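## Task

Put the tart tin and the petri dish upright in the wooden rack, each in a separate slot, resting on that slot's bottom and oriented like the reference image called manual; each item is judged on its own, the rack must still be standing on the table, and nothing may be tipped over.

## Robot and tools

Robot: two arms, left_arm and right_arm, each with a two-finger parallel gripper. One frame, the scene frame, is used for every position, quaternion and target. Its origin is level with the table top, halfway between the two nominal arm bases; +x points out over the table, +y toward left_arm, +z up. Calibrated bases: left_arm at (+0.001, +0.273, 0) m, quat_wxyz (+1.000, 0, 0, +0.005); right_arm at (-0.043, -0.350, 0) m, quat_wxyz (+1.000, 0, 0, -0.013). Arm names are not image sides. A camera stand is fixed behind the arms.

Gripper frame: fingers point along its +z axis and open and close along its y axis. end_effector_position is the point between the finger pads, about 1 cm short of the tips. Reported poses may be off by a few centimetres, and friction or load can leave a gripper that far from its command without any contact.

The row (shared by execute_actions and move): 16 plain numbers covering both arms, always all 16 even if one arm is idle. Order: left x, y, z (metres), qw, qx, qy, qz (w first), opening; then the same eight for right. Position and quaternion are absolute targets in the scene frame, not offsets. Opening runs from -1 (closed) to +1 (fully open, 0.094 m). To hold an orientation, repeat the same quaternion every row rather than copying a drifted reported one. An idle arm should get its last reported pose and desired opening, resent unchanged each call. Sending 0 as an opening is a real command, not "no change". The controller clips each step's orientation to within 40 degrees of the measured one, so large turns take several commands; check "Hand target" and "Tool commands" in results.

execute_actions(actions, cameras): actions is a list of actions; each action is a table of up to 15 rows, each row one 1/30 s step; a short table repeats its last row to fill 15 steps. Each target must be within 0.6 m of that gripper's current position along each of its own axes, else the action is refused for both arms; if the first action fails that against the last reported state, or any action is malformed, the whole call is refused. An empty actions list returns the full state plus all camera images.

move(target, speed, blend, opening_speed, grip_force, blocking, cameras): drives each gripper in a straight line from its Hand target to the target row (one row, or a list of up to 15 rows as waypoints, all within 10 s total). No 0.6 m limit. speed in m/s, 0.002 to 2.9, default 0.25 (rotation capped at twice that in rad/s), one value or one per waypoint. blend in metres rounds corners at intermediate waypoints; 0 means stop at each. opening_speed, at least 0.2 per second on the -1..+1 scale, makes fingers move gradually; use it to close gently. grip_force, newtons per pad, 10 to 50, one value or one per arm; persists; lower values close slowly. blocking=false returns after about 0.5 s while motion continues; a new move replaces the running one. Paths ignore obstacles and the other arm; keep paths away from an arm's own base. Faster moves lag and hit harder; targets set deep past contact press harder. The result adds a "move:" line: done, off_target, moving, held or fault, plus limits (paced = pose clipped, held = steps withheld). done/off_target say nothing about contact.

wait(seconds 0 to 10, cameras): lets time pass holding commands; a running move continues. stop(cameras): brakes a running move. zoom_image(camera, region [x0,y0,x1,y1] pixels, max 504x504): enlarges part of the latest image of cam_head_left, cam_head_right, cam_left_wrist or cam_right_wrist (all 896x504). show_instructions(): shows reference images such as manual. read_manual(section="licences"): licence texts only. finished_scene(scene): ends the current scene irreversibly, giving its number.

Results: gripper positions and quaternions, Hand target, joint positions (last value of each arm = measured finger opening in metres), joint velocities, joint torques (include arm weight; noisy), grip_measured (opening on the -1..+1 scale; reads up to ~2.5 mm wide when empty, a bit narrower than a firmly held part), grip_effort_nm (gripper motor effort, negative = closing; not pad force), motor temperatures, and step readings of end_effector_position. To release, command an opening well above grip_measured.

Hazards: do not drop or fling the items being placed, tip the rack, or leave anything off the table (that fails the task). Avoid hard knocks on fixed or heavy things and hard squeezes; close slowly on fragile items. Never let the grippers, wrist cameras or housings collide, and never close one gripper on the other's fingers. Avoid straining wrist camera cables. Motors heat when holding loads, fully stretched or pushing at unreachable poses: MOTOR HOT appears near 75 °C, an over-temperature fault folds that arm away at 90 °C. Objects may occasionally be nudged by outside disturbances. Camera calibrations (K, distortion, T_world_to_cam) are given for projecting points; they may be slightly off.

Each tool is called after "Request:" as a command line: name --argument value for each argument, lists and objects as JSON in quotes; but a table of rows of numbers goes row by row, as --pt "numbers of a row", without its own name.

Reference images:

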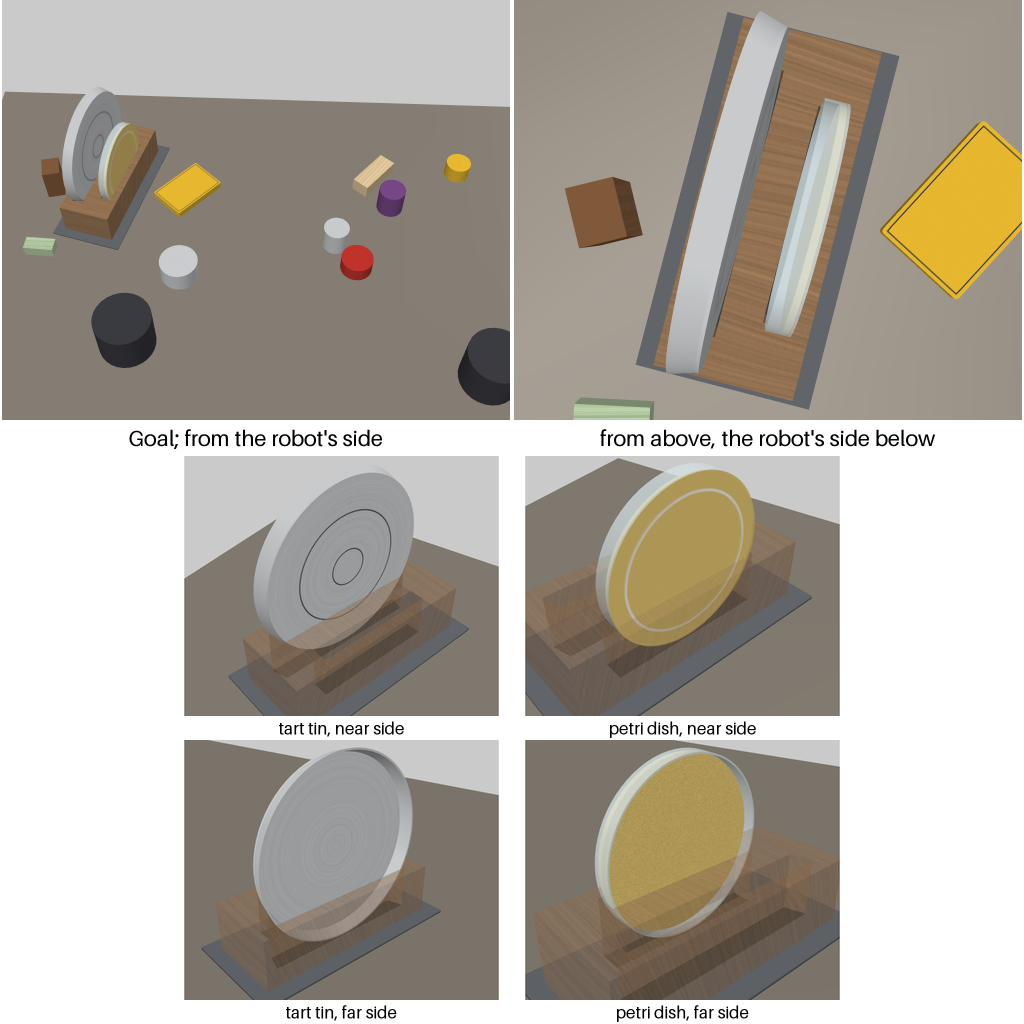

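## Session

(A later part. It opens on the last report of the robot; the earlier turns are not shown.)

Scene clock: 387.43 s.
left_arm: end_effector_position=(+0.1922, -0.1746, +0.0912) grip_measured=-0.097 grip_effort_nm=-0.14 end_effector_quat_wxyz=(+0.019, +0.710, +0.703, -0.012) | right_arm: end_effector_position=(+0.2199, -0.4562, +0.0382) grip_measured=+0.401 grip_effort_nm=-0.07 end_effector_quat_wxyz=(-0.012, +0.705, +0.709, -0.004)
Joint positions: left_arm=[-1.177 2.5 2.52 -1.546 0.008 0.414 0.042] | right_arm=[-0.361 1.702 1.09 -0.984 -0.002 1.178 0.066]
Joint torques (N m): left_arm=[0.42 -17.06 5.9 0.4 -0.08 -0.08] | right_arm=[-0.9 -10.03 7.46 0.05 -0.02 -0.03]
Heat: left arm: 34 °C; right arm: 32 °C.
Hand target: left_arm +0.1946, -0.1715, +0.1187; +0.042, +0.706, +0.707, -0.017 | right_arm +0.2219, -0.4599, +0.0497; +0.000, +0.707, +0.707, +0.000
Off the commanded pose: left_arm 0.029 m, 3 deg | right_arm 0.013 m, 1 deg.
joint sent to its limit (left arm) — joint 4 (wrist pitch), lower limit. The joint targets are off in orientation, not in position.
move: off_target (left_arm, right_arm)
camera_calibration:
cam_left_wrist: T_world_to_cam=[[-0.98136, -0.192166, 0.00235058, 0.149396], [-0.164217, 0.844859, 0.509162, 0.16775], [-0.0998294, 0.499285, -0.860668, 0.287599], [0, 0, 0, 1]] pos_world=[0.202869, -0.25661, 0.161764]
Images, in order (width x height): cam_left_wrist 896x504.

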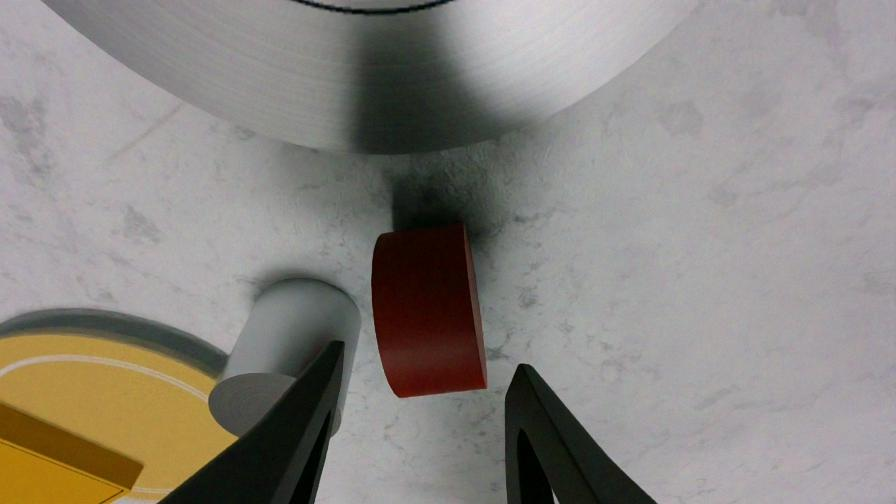

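Request:
move --pt "0.189 -0.151 0.08 0 0.707 0.707 0 -0.25 0.222 -0.46 0.05 0 0.707 0.707 0 0.4" --pt "0.189 -0.151 0.03 0 0.707 0.707 0 -0.25 0.222 -0.46 0.05 0 0.707 0.707 0 0.4" --pt "0.189 -0.151 0.03 0 0.707 0.707 0 -0.8 0.222 -0.46 0.05 0 0.707 0.707 0 0.4" --pt "0.189 -0.13 0.1 0 0.707 0.707 0 -0.8 0.222 -0.46 0.05 0 0.707 0.707 0 0.4" --speed '[0.1,0.08,0.1,0.15]' --cameras '["cam_left_wrist","cam_head_right"]'

Scene clock: 418.93 s.
left_arm: end_effector_position=(+0.1862, -0.1284, +0.0745) grip_measured=-0.388 grip_effort_nm=-1.03 end_effector_quat_wxyz=(-0.023, +0.705, +0.708, +0.010) | right_arm: end_effector_position=(+0.2199, -0.4562, +0.0382) grip_measured=+0.401 grip_effort_nm=-0.07 end_effector_quat_wxyz=(-0.012, +0.705, +0.709, -0.004)
Joint positions: left_arm=[-1.153 2.334 2.154 -1.441 -0.003 0.424 0.029] | right_arm=[-0.361 1.702 1.09 -0.984 -0.002 1.178 0.066]
Joint torques (N m): left_arm=[0.51 -15.24 7.27 0.22 0.03 0.09] | right_arm=[-0.88 -10.03 7.47 0.05 -0.02 -0.03]
Heat: left arm: 35 °C; right arm: 32 °C.
Hand target: left_arm +0.1887, -0.1295, +0.0994; +0.000, +0.707, +0.707, +0.000 | right_arm +0.2219, -0.4599, +0.0497; +0.000, +0.707, +0.707, +0.000
Off the commanded pose: left_arm 0.026 m, 3 deg | right_arm 0.013 m, 1 deg.
move: off_target (left_arm, right_arm); target 3's new opening was sent with left_arm's hand 0.019 m and 4 deg from that target
camera_calibration:
cam_left_wrist: T_world_to_cam=[[-0.978355, -0.206626, 0.0113135, 0.149328], [-0.160626, 0.792745, 0.588009, 0.123023], [-0.130467, 0.573464, -0.808775, 0.260923], [0, 0, 0, 1]] pos_world=[0.199899, -0.216301, 0.137]
Images, in order (width x height): cam_head_right 896x504, cam_left_wrist 896x504.

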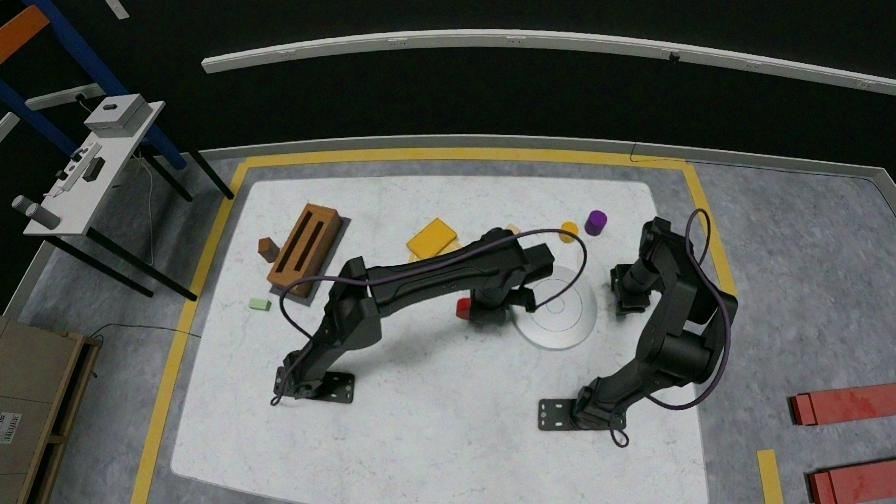

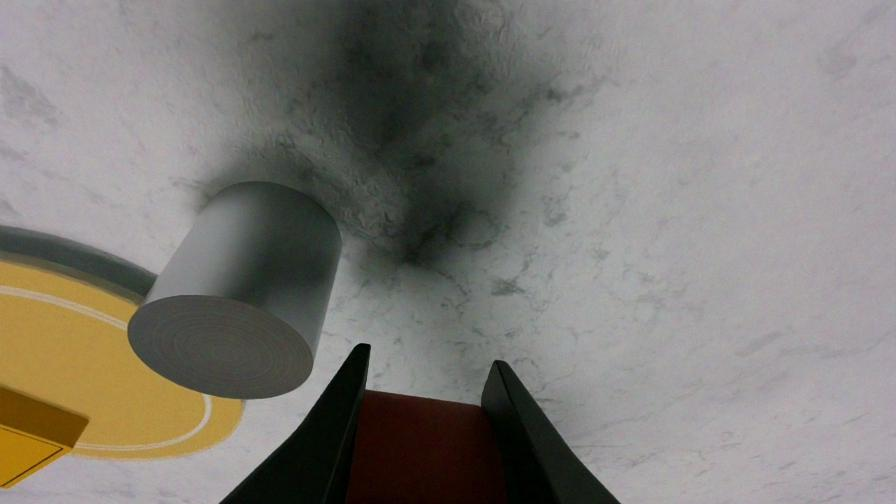

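Request:
move --pt "0.18 -0.05 0.14 0 0.707 0.707 0 -0.8 0.222 -0.46 0.05 0 0.707 0.707 0 0.4" --pt "0.15 0.03 0.12 0.299 0.641 0.641 0.299 -0.8 0.222 -0.46 0.05 0 0.707 0.707 0 0.4" --speed 0.2 --blend 0.03 --cameras '["cam_left_wrist","cam_head_right"]'

Scene clock: 435.43 s.
left_arm: end_effector_position=(+0.1479, +0.0311, +0.1098) grip_measured=-0.388 grip_effort_nm=-1.03 end_effector_quat_wxyz=(+0.275, +0.654, +0.637, +0.303) | right_arm: end_effector_position=(+0.2199, -0.4562, +0.0382) grip_measured=+0.401 grip_effort_nm=-0.07 end_effector_quat_wxyz=(-0.012, +0.705, +0.709, -0.004)
Joint positions: left_arm=[-1.536 1.523 0.95 -0.986 -0.843 0.076 0.029] | right_arm=[-0.361 1.702 1.09 -0.984 -0.002 1.178 0.066]
Joint torques (N m): left_arm=[-0.42 -7.23 4.7 0.58 -0.65 -0.15] | right_arm=[-0.88 -10.03 7.47 0.05 -0.01 -0.04]
Motor temperatures (°C): left_arm=[24 38 32 28 26 24 24] | right_arm=[24 32 32 26 25 25 26]
Heat: left arm: 38 °C; right arm: 32 °C.
Hand target: left_arm +0.1500, +0.0302, +0.1198; +0.298, +0.641, +0.641, +0.299 | right_arm +0.2219, -0.4599, +0.0497; +0.000, +0.707, +0.707, +0.000
Off the commanded pose: left_arm 0.011 m, 3 deg | right_arm 0.013 m, 1 deg.
move: off_target (left_arm, right_arm)
camera_calibration:
cam_left_wrist: T_world_to_cam=[[-0.655403, -0.164777, -0.737086, 0.177529], [-0.515325, 0.811024, 0.276911, 0.0556847], [0.552165, 0.561327, -0.616462, 0.0711874], [0, 0, 0, 1]] pos_world=[0.105742, -0.0558682, 0.159319]
Images, in order (width x height): cam_head_right 896x504, cam_left_wrist 896x504.

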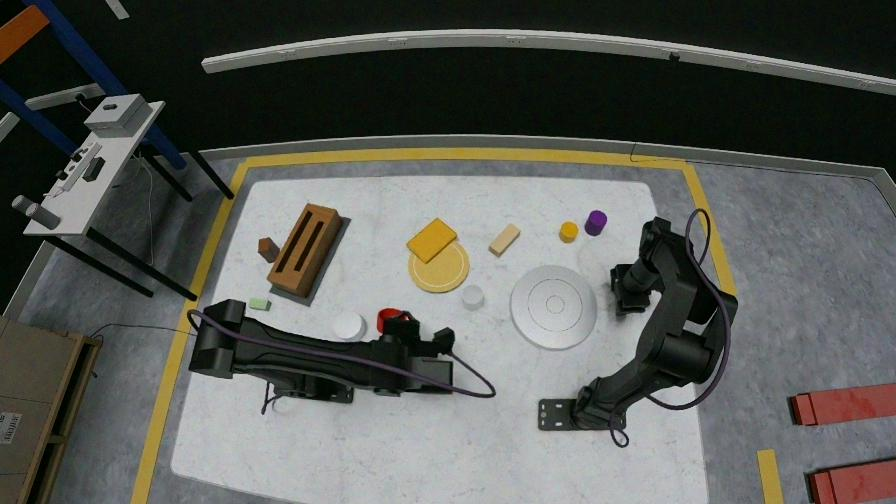

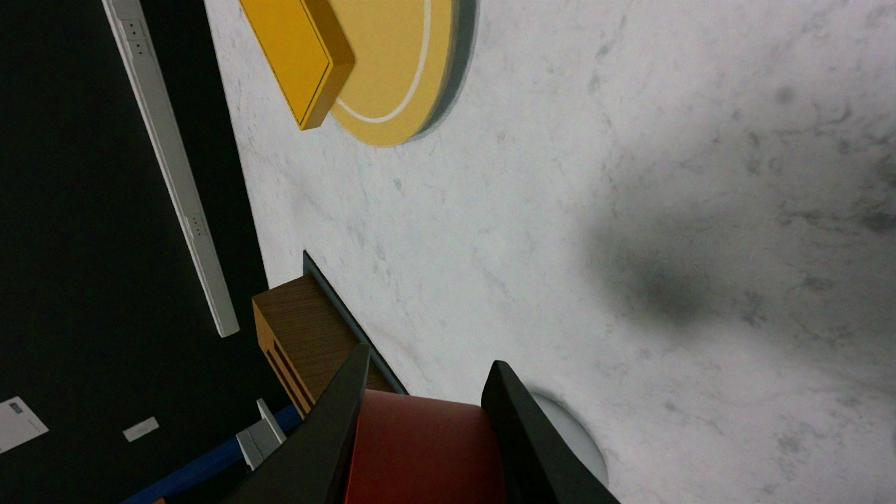

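Request:
move --pt "0.17 -0.01 0.08 0.299 0.641 0.641 0.299 -0.8 0.222 -0.46 0.05 0 0.707 0.707 0 0.4" --pt "0.17 -0.01 0.034 0.299 0.641 0.641 0.299 -0.8 0.222 -0.46 0.05 0 0.707 0.707 0 0.4" --speed '[0.15,0.05]' --cameras '["cam_left_wrist","cam_head_right"]'

Scene clock: 443.53 s.
left_arm: end_effector_position=(+0.1654, -0.0122, +0.0351) grip_measured=-0.388 grip_effort_nm=-1.03 end_effector_quat_wxyz=(+0.296, +0.645, +0.643, +0.288) | right_arm: end_effector_position=(+0.2199, -0.4562, +0.0382) grip_measured=+0.401 grip_effort_nm=-0.07 end_effector_quat_wxyz=(-0.012, +0.705, +0.709, -0.004)
Joint positions: left_arm=[-1.484 1.78 0.887 -0.549 -0.845 0.159 0.029] | right_arm=[-0.361 1.702 1.09 -0.984 -0.002 1.178 0.066]
Joint torques (N m): left_arm=[0.66 -5.41 4.03 0.78 -0.6 0.01] | right_arm=[-0.85 -10.04 7.45 0.05 -0.01 -0.04]
Heat: left arm: 37 °C; right arm: 32 °C.
Hand target: left_arm +0.1698, -0.0099, +0.0340; +0.299, +0.641, +0.641, +0.299 | right_arm +0.2219, -0.4599, +0.0497; +0.000, +0.707, +0.707, +0.000
Off the commanded pose: left_arm 0.005 m, 1 deg | right_arm 0.013 m, 1 deg.
move: off_target (right_arm)
camera_calibration:
cam_left_wrist: T_world_to_cam=[[-0.649093, -0.203186, -0.733071, 0.125155], [-0.515524, 0.826126, 0.227489, 0.122487], [0.559386, 0.525578, -0.64098, 0.0391026], [0, 0, 0, 1]] pos_world=[0.122509, -0.0963113, 0.0889472]
Images, in order (width x height): cam_head_right 896x504, cam_left_wrist 896x504.

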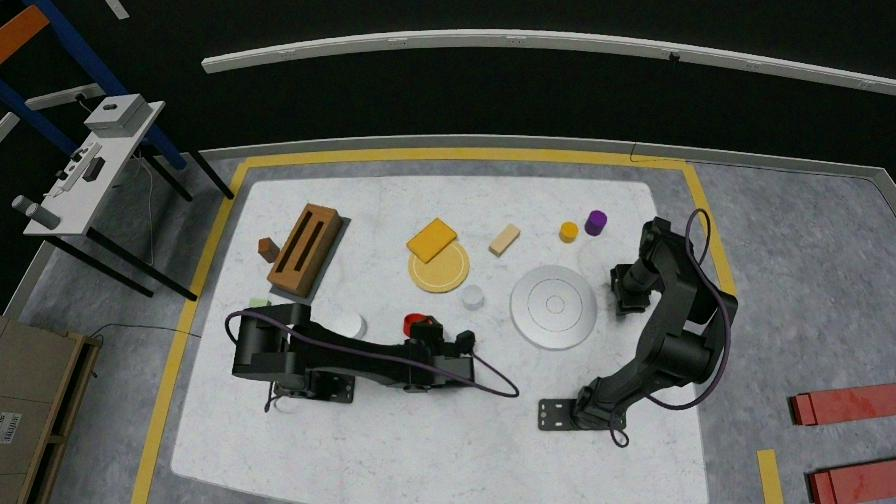

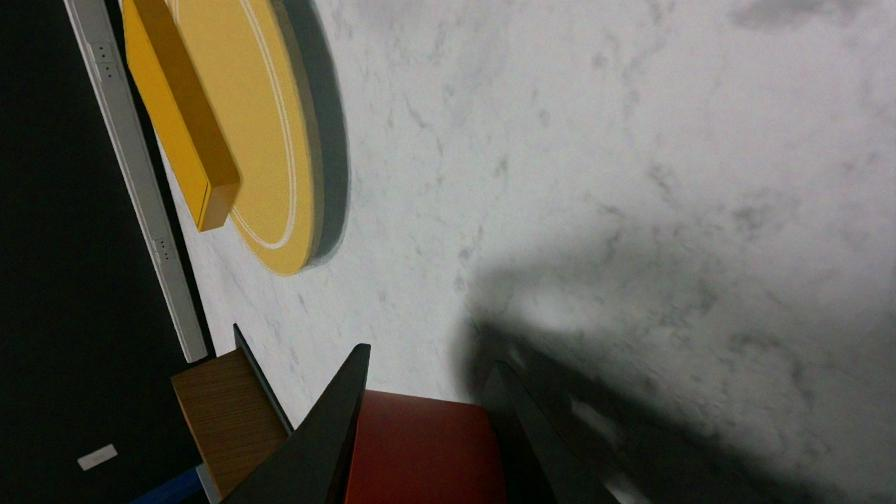

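Request:
move --pt "0.172 -0.008 0.034 0.380 0.596 0.596 0.380 -0.8 0.222 -0.46 0.05 0 0.707 0.707 0 0.4" --pt "0.174 -0.007 0.017 0.380 0.596 0.596 0.380 -0.8 0.222 -0.46 0.05 0 0.707 0.707 0 0.4" --speed '[0.15,0.03]' --cameras '["cam_left_wrist","cam_head_right"]'

Scene clock: 454.30 s.
left_arm: end_effector_position=(+0.1728, -0.0092, +0.0213) grip_measured=-0.388 grip_effort_nm=-1.03 end_effector_quat_wxyz=(+0.380, +0.598, +0.599, +0.374) | right_arm: end_effector_position=(+0.2199, -0.4562, +0.0382) grip_measured=+0.401 grip_effort_nm=-0.07 end_effector_quat_wxyz=(-0.012, +0.705, +0.709, -0.004)
Joint positions: left_arm=[-1.553 1.944 0.818 -0.373 -1.123 0.073 0.029] | right_arm=[-0.361 1.702 1.09 -0.984 -0.002 1.178 0.066]
Joint torques (N m): left_arm=[0.14 -5.33 2.91 0.74 -0.57 -0.06] | right_arm=[-0.87 -10.03 7.45 0.05 -0.02 -0.03]
Heat: left arm: 36 °C; right arm: 32 °C.
Hand target: left_arm +0.1739, -0.0069, +0.0171; +0.380, +0.596, +0.596, +0.380 | right_arm +0.2219, -0.4599, +0.0497; +0.000, +0.707, +0.707, +0.000
Off the commanded pose: left_arm 0.005 m, 1 deg | right_arm 0.013 m, 1 deg.
move: off_target (right_arm)
camera_calibration:
cam_left_wrist: T_world_to_cam=[[-0.426731, -0.206945, -0.880383, 0.0850627], [-0.563648, 0.822137, 0.0799522, 0.138355], [0.707249, 0.530344, -0.467475, -0.00474152], [0, 0, 0, 1]] pos_world=[0.117636, -0.0936289, 0.0616094]
Images, in order (width x height): cam_head_right 896x504, cam_left_wrist 896x504.

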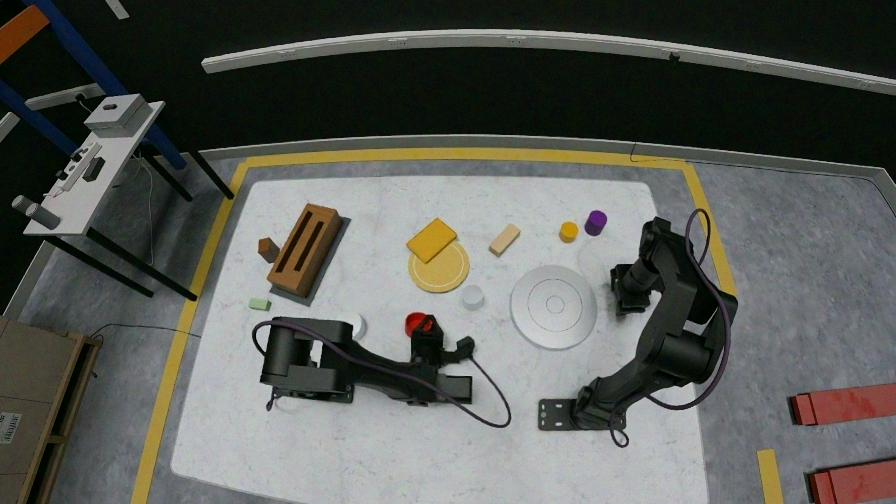

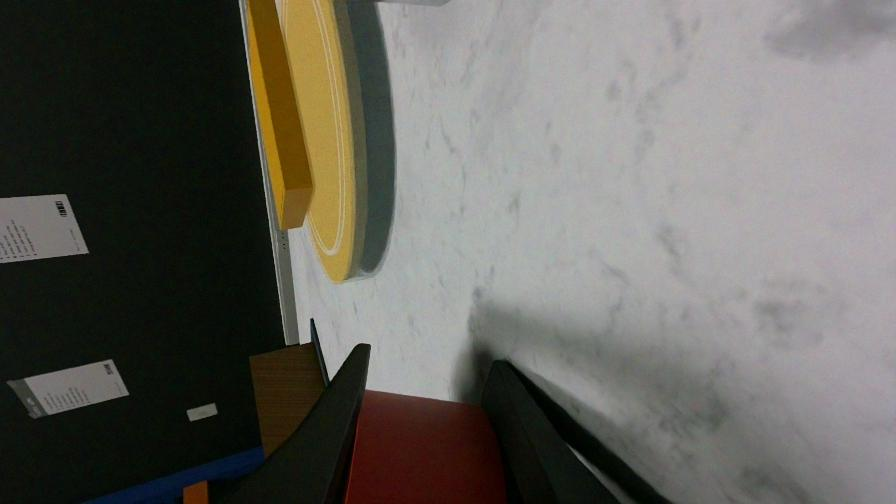

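Request:
move --pt "0.174 -0.007 0.008 0.380 0.596 0.596 0.380 -0.8 0.222 -0.46 0.05 0 0.707 0.707 0 0.4" --pt "0.174 -0.007 0.008 0.380 0.596 0.596 0.380 -0.1 0.222 -0.46 0.05 0 0.707 0.707 0 0.4" --pt "0.12 -0.007 0.035 0.380 0.596 0.596 0.380 -0.1 0.222 -0.46 0.05 0 0.707 0.707 0 0.4" --speed '[0.03,0.1,0.06]' --opening_speed 0.5 --cameras '["cam_left_wrist","cam_head_right"]'

Scene clock: 467.83 s.
left_arm: end_effector_position=(+0.1211, -0.0032, +0.0348) grip_measured=-0.103 grip_effort_nm=0.15 end_effector_quat_wxyz=(+0.376, +0.600, +0.595, +0.379) | right_arm: end_effector_position=(+0.2199, -0.4562, +0.0382) grip_measured=+0.401 grip_effort_nm=-0.07 end_effector_quat_wxyz=(-0.012, +0.705, +0.709, -0.004)
Joint positions: left_arm=[-1.74 1.986 0.942 -0.848 -1.102 -0.349 0.042] | right_arm=[-0.361 1.702 1.09 -0.984 -0.002 1.178 0.066]
Joint torques (N m): left_arm=[-0.32 -5.68 5.01 -0.08 -0.48 -0.2] | right_arm=[-0.87 -10.07 7.46 0.05 -0.02 -0.03]
Heat: left arm: 34 °C; right arm: 32 °C.
Hand target: left_arm +0.1200, -0.0069, +0.0350; +0.380, +0.597, +0.596, +0.380 | right_arm +0.2219, -0.4599, +0.0497; +0.000, +0.707, +0.707, +0.000
Off the commanded pose: left_arm 0.004 m, 1 deg | right_arm 0.013 m, 1 deg.
move: off_target (right_arm); target 2's new opening was sent with left_arm's hand 0.013 m and 1 deg from that target
camera_calibration:
cam_left_wrist: T_world_to_cam=[[-0.423742, -0.194255, -0.884708, 0.075965], [-0.56379, 0.821026, 0.0897616, 0.102899], [0.708932, 0.536825, -0.457422, 0.0345239], [0, 0, 0, 1]] pos_world=[0.065728, -0.0882597, 0.0737625]
Images, in order (width x height): cam_head_right 896x504, cam_left_wrist 896x504.

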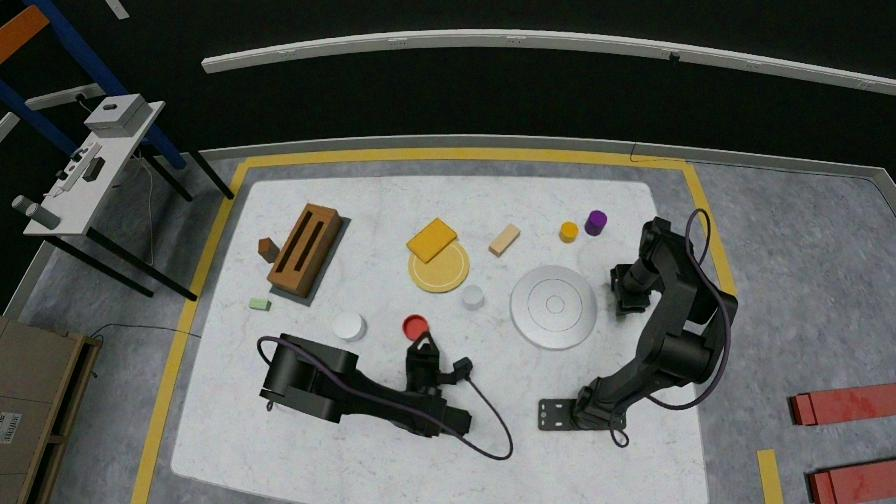

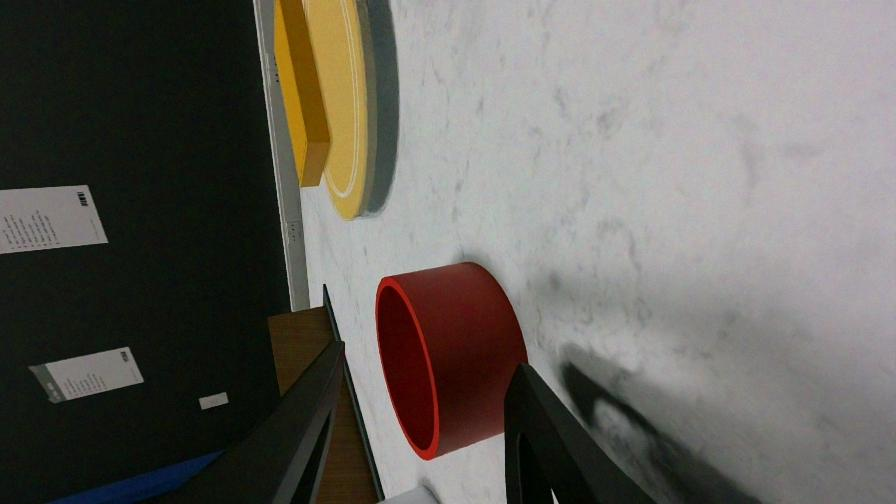

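Request:
move --pt "0.09 0.02 0.10 0.55 0.3 0.7 0.1 0.5 0.222 -0.46 0.05 0 0.707 0.707 0 0.4" --pt "0.085 0.042 0.06 0.594 0.171 0.774 -0.132 0.6 0.222 -0.46 0.05 0 0.707 0.707 0 0.4" --speed 0.2 --blend 0.02 --cameras '["cam_left_wrist","cam_head_right"]'

Scene clock: 532.90 s.
left_arm: end_effector_position=(+0.0850, +0.0437, +0.0500) grip_measured=+0.597 grip_effort_nm=0.15 end_effector_quat_wxyz=(+0.584, +0.178, +0.784, -0.116) | right_arm: end_effector_position=(+0.2199, -0.4562, +0.0382) grip_measured=+0.401 grip_effort_nm=-0.07 end_effector_quat_wxyz=(-0.012, +0.705, +0.709, -0.004)
Joint positions: left_arm=[-2.022 1.643 0.425 -0.422 -1.274 -1.617 0.075] | right_arm=[-0.361 1.702 1.09 -0.984 -0.002 1.178 0.066]
Joint torques (N m): left_arm=[-0.47 -5.97 2.36 0.46 -0.85 -0.01] | right_arm=[-0.87 -10.07 7.47 0.06 -0.02 -0.04]
Motor temperatures (°C): left_arm=[24 33 30 27 27 25 24] | right_arm=[24 32 32 25 25 25 26]
Heat: left arm: 33 °C; right arm: 32 °C.
Hand target: left_arm +0.0851, +0.0420, +0.0596; +0.595, +0.171, +0.775, -0.132 | right_arm +0.2219, -0.4599, +0.0497; +0.000, +0.707, +0.707, +0.000
Off the commanded pose: left_arm 0.010 m, 3 deg | right_arm 0.013 m, 1 deg.
move: off_target (left_arm, right_arm); target 2's new opening was sent with left_arm's hand 0.010 m and 3 deg from that target
camera_calibration:
cam_left_wrist: T_world_to_cam=[[-0.357217, -0.918439, 0.169898, 0.0564377], [-0.757334, 0.178349, -0.628202, 0.123168], [0.546664, -0.353074, -0.759274, 0.10964], [0, 0, 0, 1]] pos_world=[0.0535034, 0.0685787, 0.151032]
Images, in order (width x height): cam_head_right 896x504, cam_left_wrist 896x504.

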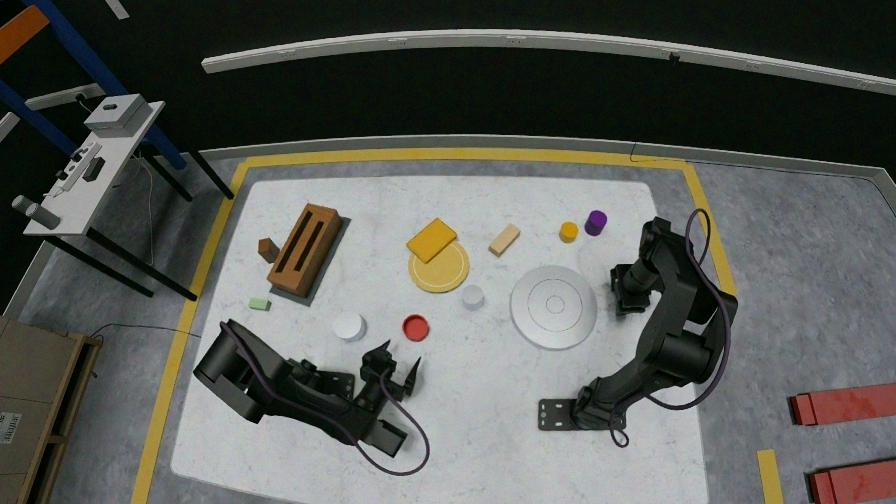

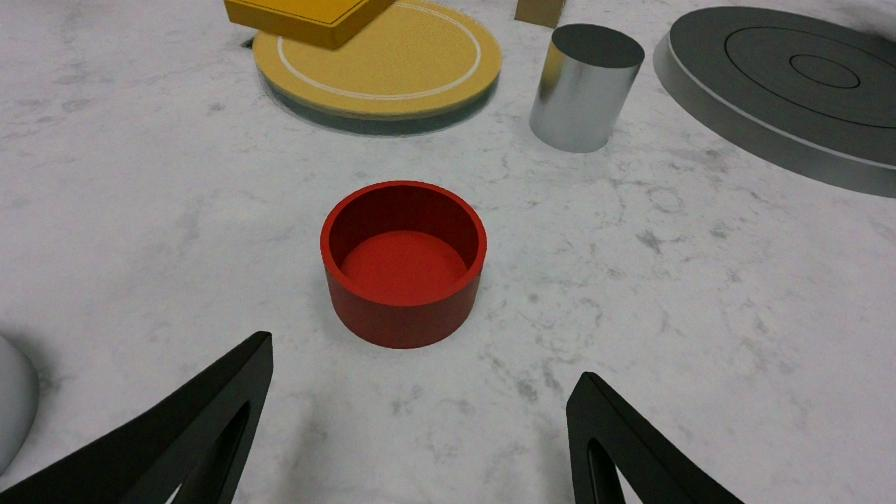

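Request:
move --pt "0.095 0.048 0.026 0.609 0.176 0.759 -0.142 0.6 0.222 -0.46 0.05 0 0.707 0.707 0 0.4" --pt "0.147 0.023 0.024 0.609 0.176 0.759 -0.142 0.6 0.222 -0.46 0.05 0 0.707 0.707 0 0.4" --speed 0.08 --cameras '["cam_left_wrist","cam_head_right"]'

Scene clock: 545.10 s.
left_arm: end_effector_position=(+0.1458, +0.0200, +0.0289) grip_measured=+0.597 grip_effort_nm=0.15 end_effector_quat_wxyz=(+0.611, +0.165, +0.759, -0.152) | right_arm: end_effector_position=(+0.2199, -0.4562, +0.0382) grip_measured=+0.401 grip_effort_nm=-0.07 end_effector_quat_wxyz=(-0.012, +0.705, +0.709, -0.004)
Joint positions: left_arm=[-1.665 2.06 0.13 1.408 -1.145 -0.513 0.075] | right_arm=[-0.361 1.702 1.09 -0.984 -0.002 1.178 0.066]
Joint torques (N m): left_arm=[0.61 -3.17 -0.12 1.59 -0.17 0.11] | right_arm=[-0.87 -10.04 7.46 0.06 -0.03 -0.04]
Heat: left arm: 33 °C; right arm: 32 °C.
Hand target: left_arm +0.1469, +0.0231, +0.0241; +0.609, +0.176, +0.760, -0.142 | right_arm +0.2219, -0.4599, +0.0497; +0.000, +0.707, +0.707, +0.000
Off the commanded pose: left_arm 0.006 m, 2 deg | right_arm 0.013 m, 1 deg.
move: off_target (right_arm)
camera_calibration:
cam_left_wrist: T_world_to_cam=[[-0.390959, -0.891948, 0.227112, 0.0627356], [-0.716047, 0.139714, -0.683927, 0.156451], [0.578297, -0.430011, -0.693299, 0.0470304], [0, 0, 0, 1]] pos_world=[0.109356, 0.0543221, 0.125359]
Images, in order (width x height): cam_head_right 896x504, cam_left_wrist 896x504.

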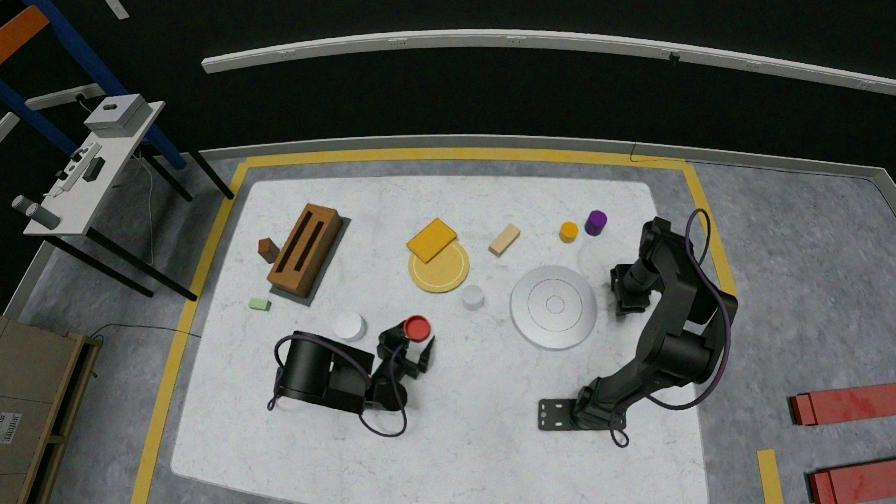

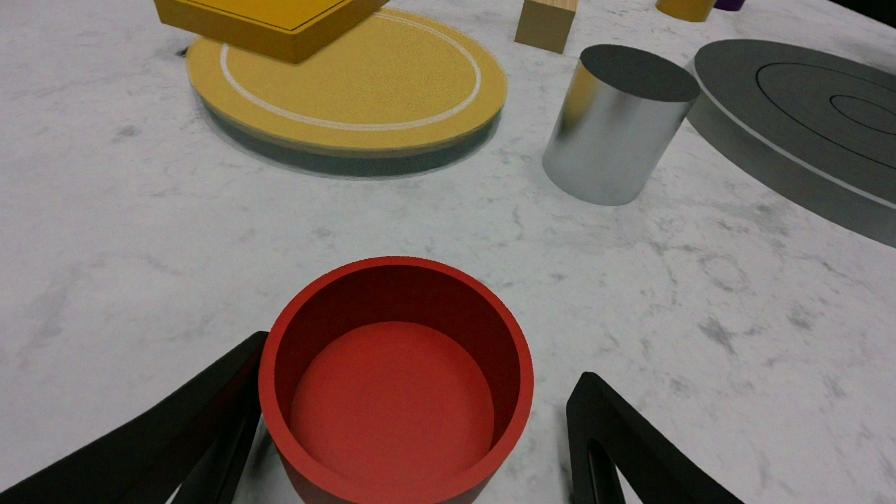

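Request:
move --pt "0.152 0.029 0.024 0.609 0.176 0.759 -0.142 0.6 0.222 -0.46 0.05 0 0.707 0.707 0 0.4" --pt "0.152 0.029 0.012 0.609 0.176 0.759 -0.142 0.6 0.222 -0.46 0.05 0 0.707 0.707 0 0.4" --pt "0.152 0.029 0.012 0.609 0.176 0.759 -0.142 -0.2 0.222 -0.46 0.05 0 0.707 0.707 0 0.4" --pt "0.152 0.029 0.08 0.609 0.176 0.759 -0.142 -0.2 0.222 -0.46 0.05 0 0.707 0.707 0 0.4" --speed '[0.05,0.05,0.05,0.1]' --cameras '["cam_left_wrist"]'

Scene clock: 587.40 s.
left_arm: end_effector_position=(+0.1503, +0.0338, +0.0717) grip_measured=+0.255 grip_effort_nm=-1.03 end_effector_quat_wxyz=(+0.607, +0.196, +0.759, -0.128) | right_arm: end_effector_position=(+0.2199, -0.4562, +0.0382) grip_measured=+0.401 grip_effort_nm=-0.07 end_effector_quat_wxyz=(-0.012, +0.705, +0.709, -0.004)
Joint positions: left_arm=[-1.639 1.508 0.094 0.872 -1.11 -0.45 0.059] | right_arm=[-0.361 1.702 1.09 -0.984 -0.002 1.178 0.066]
Joint torques (N m): left_arm=[0.75 -4.27 4.75 1.52 -0.26 -0.14] | right_arm=[-0.85 -10.04 7.49 0.05 -0.01 -0.04]
Heat: left arm: 32 °C; right arm: 33 °C.
Hand target: left_arm +0.1520, +0.0292, +0.0801; +0.610, +0.176, +0.759, -0.142 | right_arm +0.2219, -0.4599, +0.0497; +0.000, +0.707, +0.707, +0.000
Off the commanded pose: left_arm 0.010 m, 3 deg | right_arm 0.013 m, 1 deg.
move: off_target (left_arm, right_arm); target 3's new opening was sent with left_arm's hand 0.015 m and 4 deg from that target
camera_calibration:
cam_left_wrist: T_world_to_cam=[[-0.408611, -0.899545, 0.154454, 0.0752679], [-0.705552, 0.203961, -0.678673, 0.18295], [0.578994, -0.386288, -0.718016, 0.0802832], [0, 0, 0, 1]] pos_world=[0.113353, 0.0614045, 0.170183]
Images, in order (width x height): cam_left_wrist 896x504.

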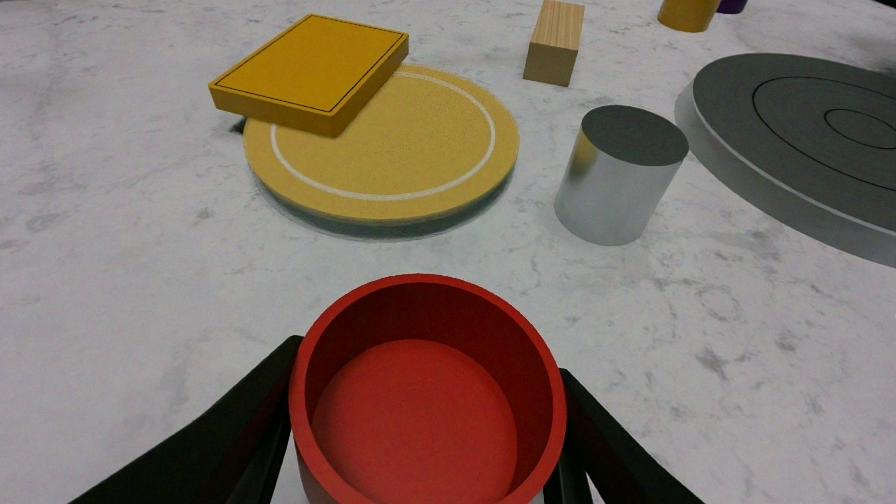

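Request:
move --pt "0.155 0.01 0.11 0.513 0.669 0.426 0.327 -0.2 0.222 -0.46 0.05 0 0.707 0.707 0 0.4" --pt "0.155 0.01 0.05 0.513 0.669 0.426 0.327 -0.2 0.222 -0.46 0.05 0 0.707 0.707 0 0.4" --speed '[0.2,0.06]' --cameras '["cam_left_wrist","cam_head_left"]'

Scene clock: 612.90 s.
left_arm: end_effector_position=(+0.1528, +0.0079, +0.0508) grip_measured=+0.255 grip_effort_nm=-1.03 end_effector_quat_wxyz=(+0.512, +0.673, +0.423, +0.325) | right_arm: end_effector_position=(+0.2199, -0.4562, +0.0382) grip_measured=+0.401 grip_effort_nm=-0.07 end_effector_quat_wxyz=(-0.012, +0.705, +0.709, -0.004)
Joint positions: left_arm=[-1.616 1.72 0.202 0.918 -1.086 1.03 0.059] | right_arm=[-0.361 1.702 1.09 -0.984 -0.002 1.178 0.066]
Joint torques (N m): left_arm=[0.68 -2.93 2.11 1.81 -0.3 0.01] | right_arm=[-0.85 -10 7.46 0.04 -0.02 -0.04]
Heat: left arm: 31 °C; right arm: 33 °C.
Hand target: left_arm +0.1550, +0.0100, +0.0501; +0.513, +0.669, +0.427, +0.327 | right_arm +0.2219, -0.4599, +0.0497; +0.000, +0.707, +0.707, +0.000
Off the commanded pose: left_arm 0.003 m, 1 deg | right_arm 0.013 m, 1 deg.
move: off_target (right_arm)
camera_calibration:
cam_left_wrist: T_world_to_cam=[[-0.321359, -0.0658311, -0.944666, 0.0920469], [-0.163144, 0.986513, -0.0132486, 0.0529298], [0.932798, 0.149859, -0.327765, -0.0243643], [0, 0, 0, 1]] pos_world=[0.0609422, -0.0425052, 0.0796691]
Images, in order (width x height): cam_head_left 896x504, cam_left_wrist 896x504.

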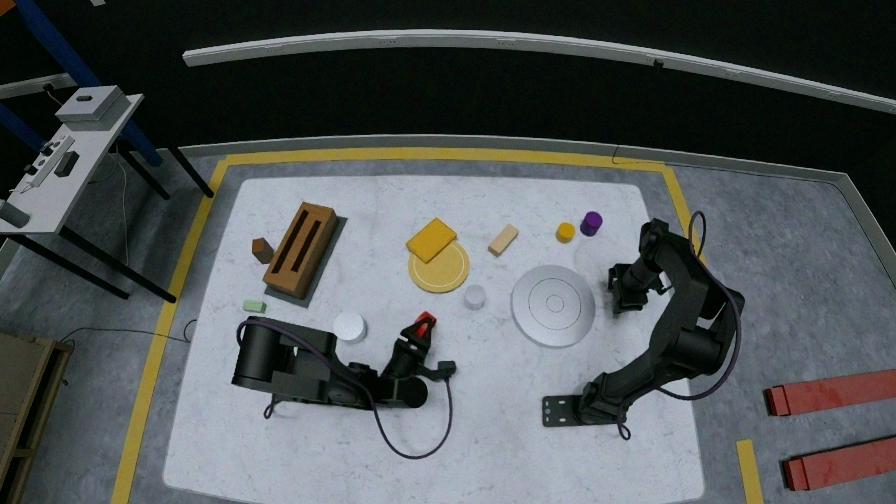

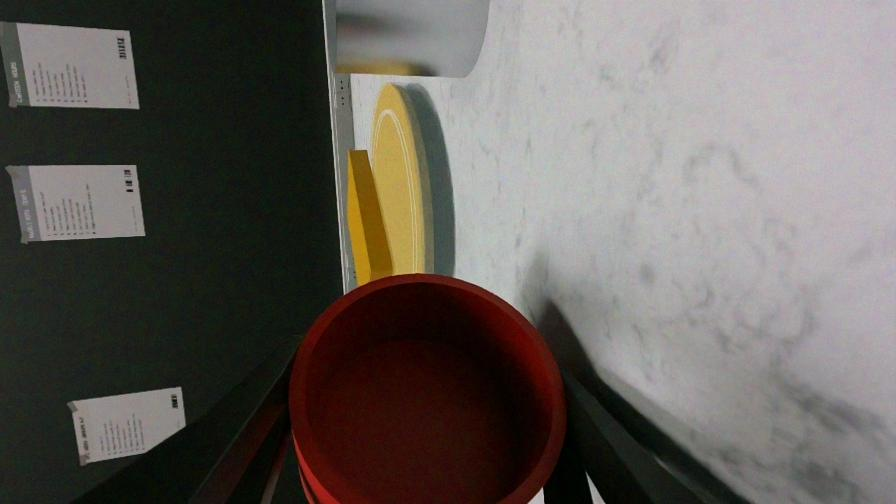

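Request:
move --pt "0.155 0.012 0.065 0.447 0.734 0.259 0.437 -0.2 0.222 -0.46 0.05 0 0.707 0.707 0 0.4" --pt "0.155 0.012 0.040 0.447 0.734 0.259 0.437 -0.2 0.222 -0.46 0.05 0 0.707 0.707 0 0.4" --speed '[0.2,0.05]' --cameras '["cam_left_wrist","cam_head_left"]'

Scene clock: 630.40 s.
left_arm: end_effector_position=(+0.1557, +0.0083, +0.0559) grip_measured=+0.255 grip_effort_nm=-1.03 end_effector_quat_wxyz=(+0.473, +0.712, +0.283, +0.435) | right_arm: end_effector_position=(+0.2199, -0.4562, +0.0382) grip_measured=+0.401 grip_effort_nm=-0.07 end_effector_quat_wxyz=(-0.012, +0.705, +0.709, -0.004)
Joint positions: left_arm=[-1.616 1.912 0.158 1.341 -1.122 1.56 0.059] | right_arm=[-0.361 1.702 1.09 -0.984 -0.002 1.178 0.066]
Joint torques (N m): left_arm=[0.46 -2.22 0.5 1.23 0.11 0.01] | right_arm=[-0.9 -10.04 7.5 0.05 -0.02 -0.04]
Heat: left arm: 31 °C; right arm: 33 °C.
Hand target: left_arm +0.1548, +0.0129, +0.0406; +0.448, +0.735, +0.260, +0.438 | right_arm +0.2219, -0.4599, +0.0497; +0.000, +0.707, +0.707, +0.000
Off the commanded pose: left_arm 0.016 m, 5 deg | right_arm 0.013 m, 1 deg.
move: off_target (left_arm, right_arm)
camera_calibration:
cam_left_wrist: T_world_to_cam=[[-0.0878518, 0.221209, -0.971261, 0.0606309], [-0.105375, 0.967497, 0.229883, 0.0306566], [0.990544, 0.122542, -0.0616865, -0.0491111], [0, 0, 0, 1]] pos_world=[0.0572037, -0.0370541, 0.0488115]
Images, in order (width x height): cam_head_left 896x504, cam_left_wrist 896x504.

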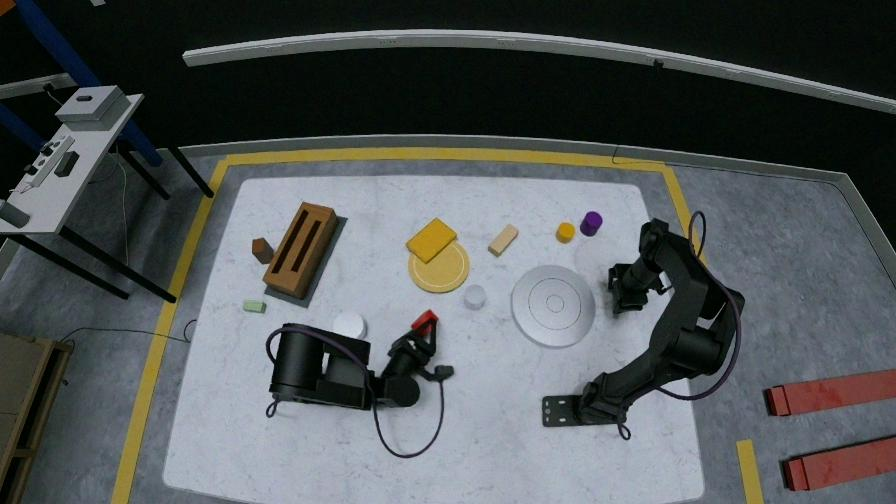

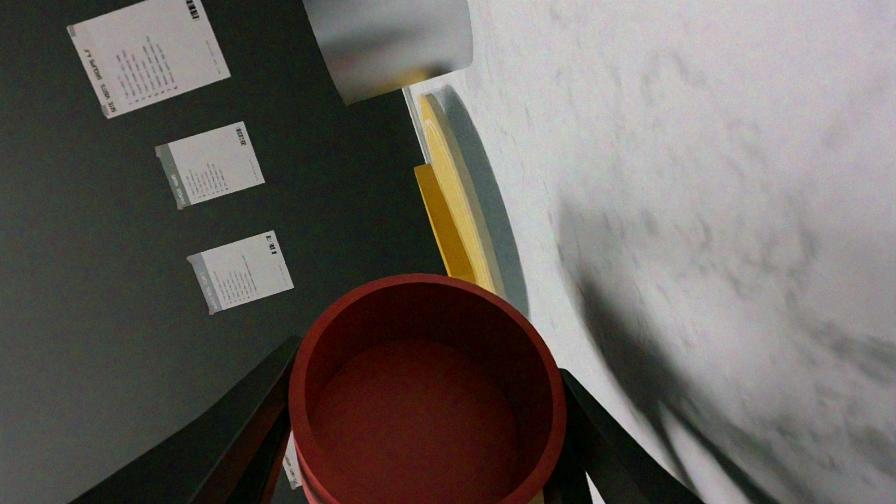

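Request:
move --pt "0.155 0.012 0.08 0.341 0.819 0.339 0.312 -0.2 0.222 -0.46 0.05 0 0.707 0.707 0 0.4" --pt "0.155 0.012 0.036 0.341 0.819 0.339 0.312 -0.2 0.222 -0.46 0.05 0 0.707 0.707 0 0.4" --speed '[0.2,0.04]' --cameras '["cam_left_wrist","cam_head_left"]'

Scene clock: 645.10 s.
left_arm: end_effector_position=(+0.1545, +0.0091, +0.0421) grip_measured=+0.255 grip_effort_nm=-1.03 end_effector_quat_wxyz=(+0.346, +0.818, +0.334, +0.315) | right_arm: end_effector_position=(+0.2199, -0.4562, +0.0382) grip_measured=+0.401 grip_effort_nm=-0.07 end_effector_quat_wxyz=(-0.012, +0.705, +0.709, -0.004)
Joint positions: left_arm=[-1.494 1.425 0.389 0.106 -0.794 1.161 0.059] | right_arm=[-0.361 1.702 1.09 -0.984 -0.002 1.178 0.066]
Joint torques (N m): left_arm=[0.61 -2.22 3.85 1.45 -0.2 -0.15] | right_arm=[-0.9 -10.03 7.46 0.06 -0.02 -0.03]
Heat: left arm: 31 °C; right arm: 33 °C.
Hand target: left_arm +0.1549, +0.0121, +0.0361; +0.341, +0.819, +0.339, +0.312 | right_arm +0.2219, -0.4599, +0.0497; +0.000, +0.707, +0.707, +0.000
Off the commanded pose: left_arm 0.007 m, 1 deg | right_arm 0.013 m, 1 deg.
move: off_target (right_arm)
camera_calibration:
cam_left_wrist: T_world_to_cam=[[-0.440651, 0.373415, -0.816326, 0.0935143], [0.00993336, 0.911347, 0.411519, 0.00792183], [0.897624, 0.173227, -0.405295, -0.0205134], [0, 0, 0, 1]] pos_world=[0.0595418, -0.0385857, 0.0647642]
Images, in order (width x height): cam_head_left 896x504, cam_left_wrist 896x504.

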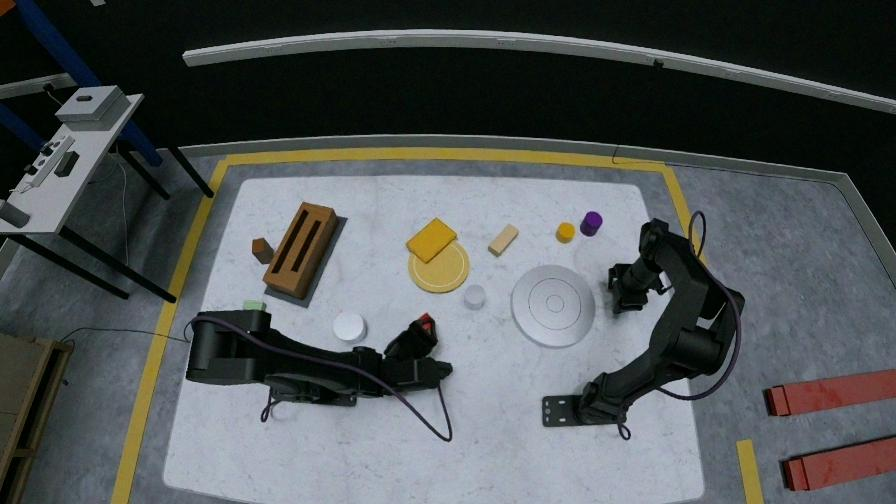

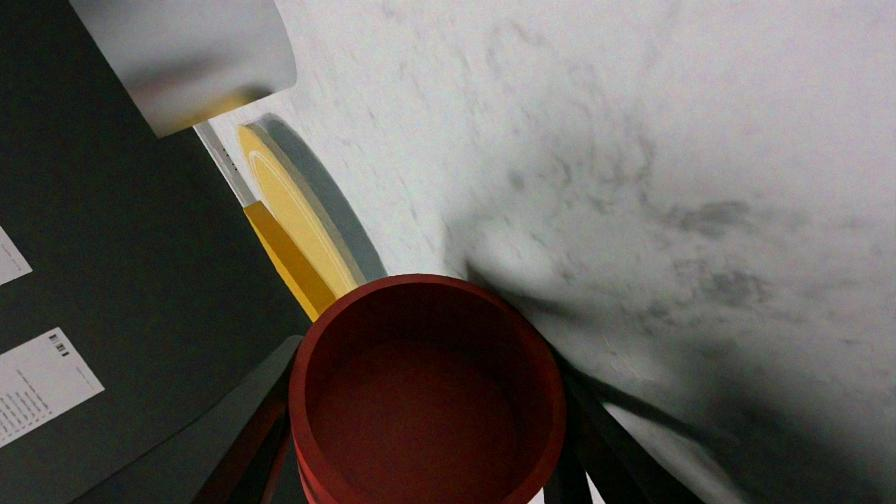

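Request:
move --pt "0.155 0.012 0.028 0.341 0.819 0.339 0.312 -0.2 0.222 -0.46 0.05 0 0.707 0.707 0 0.4" --pt "0.155 0.012 0.030 0.341 0.819 0.339 0.312 0.4 0.222 -0.46 0.05 0 0.707 0.707 0 0.4" --speed '[0.04,0.04]' --opening_speed 0.4 --cameras '["cam_left_wrist","cam_head_left"]'

Scene clock: 653.57 s.
left_arm: end_effector_position=(+0.1580, +0.0057, +0.0430) grip_measured=+0.396 grip_effort_nm=0.19 end_effector_quat_wxyz=(+0.361, +0.806, +0.341, +0.322) | right_arm: end_effector_position=(+0.2199, -0.4562, +0.0382) grip_measured=+0.401 grip_effort_nm=-0.07 end_effector_quat_wxyz=(-0.012, +0.705, +0.709, -0.004)
Joint positions: left_arm=[-1.494 1.455 0.379 0.182 -0.82 1.161 0.066] | right_arm=[-0.361 1.702 1.09 -0.984 -0.002 1.178 0.066]
Joint torques (N m): left_arm=[0.57 -2.55 3.54 1.16 0.06 -0.16] | right_arm=[-0.87 -10.06 7.46 0.05 -0.01 -0.03]
Heat: left arm: 31 °C; right arm: 33 °C.
Hand target: left_arm +0.1548, +0.0125, +0.0304; +0.341, +0.819, +0.339, +0.312 | right_arm +0.2219, -0.4599, +0.0497; +0.000, +0.707, +0.707, +0.000
Off the commanded pose: left_arm 0.015 m, 3 deg | right_arm 0.013 m, 1 deg.
move: off_target (left_arm, right_arm); target 2's new opening was sent with left_arm's hand 0.013 m and 2 deg from that target
camera_calibration:
cam_left_wrist: T_world_to_cam=[[-0.426794, 0.339084, -0.838373, 0.0961269], [-0.0140084, 0.924456, 0.381032, 0.0156305], [0.90424, 0.174366, -0.389802, -0.0244137], [0, 0, 0, 1]] pos_world=[0.0633212, -0.0427879, 0.065118]
Images, in order (width x height): cam_head_left 896x504, cam_left_wrist 896x504.

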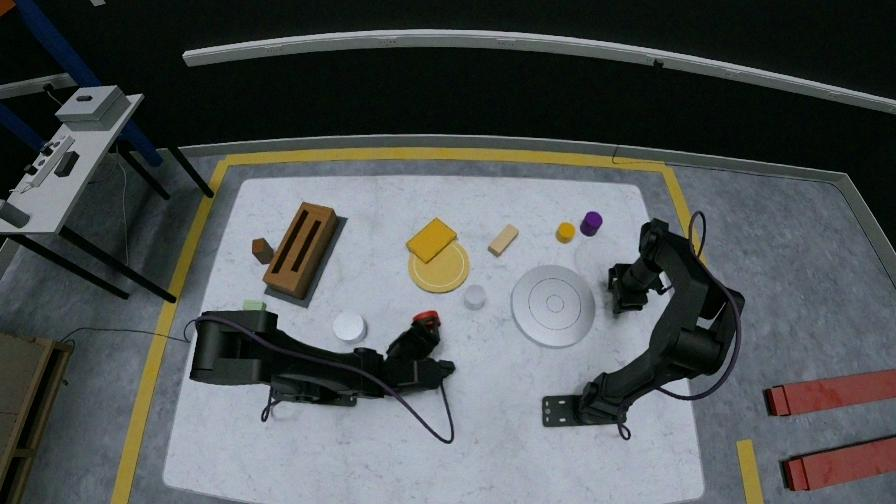

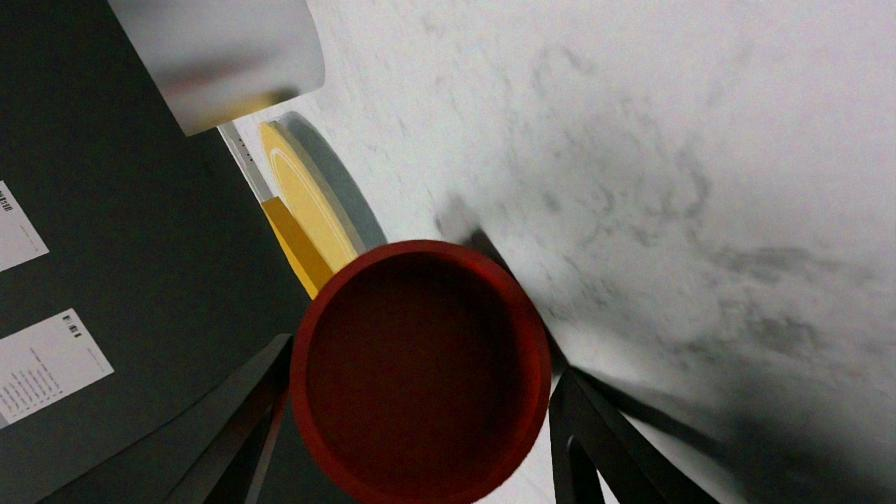

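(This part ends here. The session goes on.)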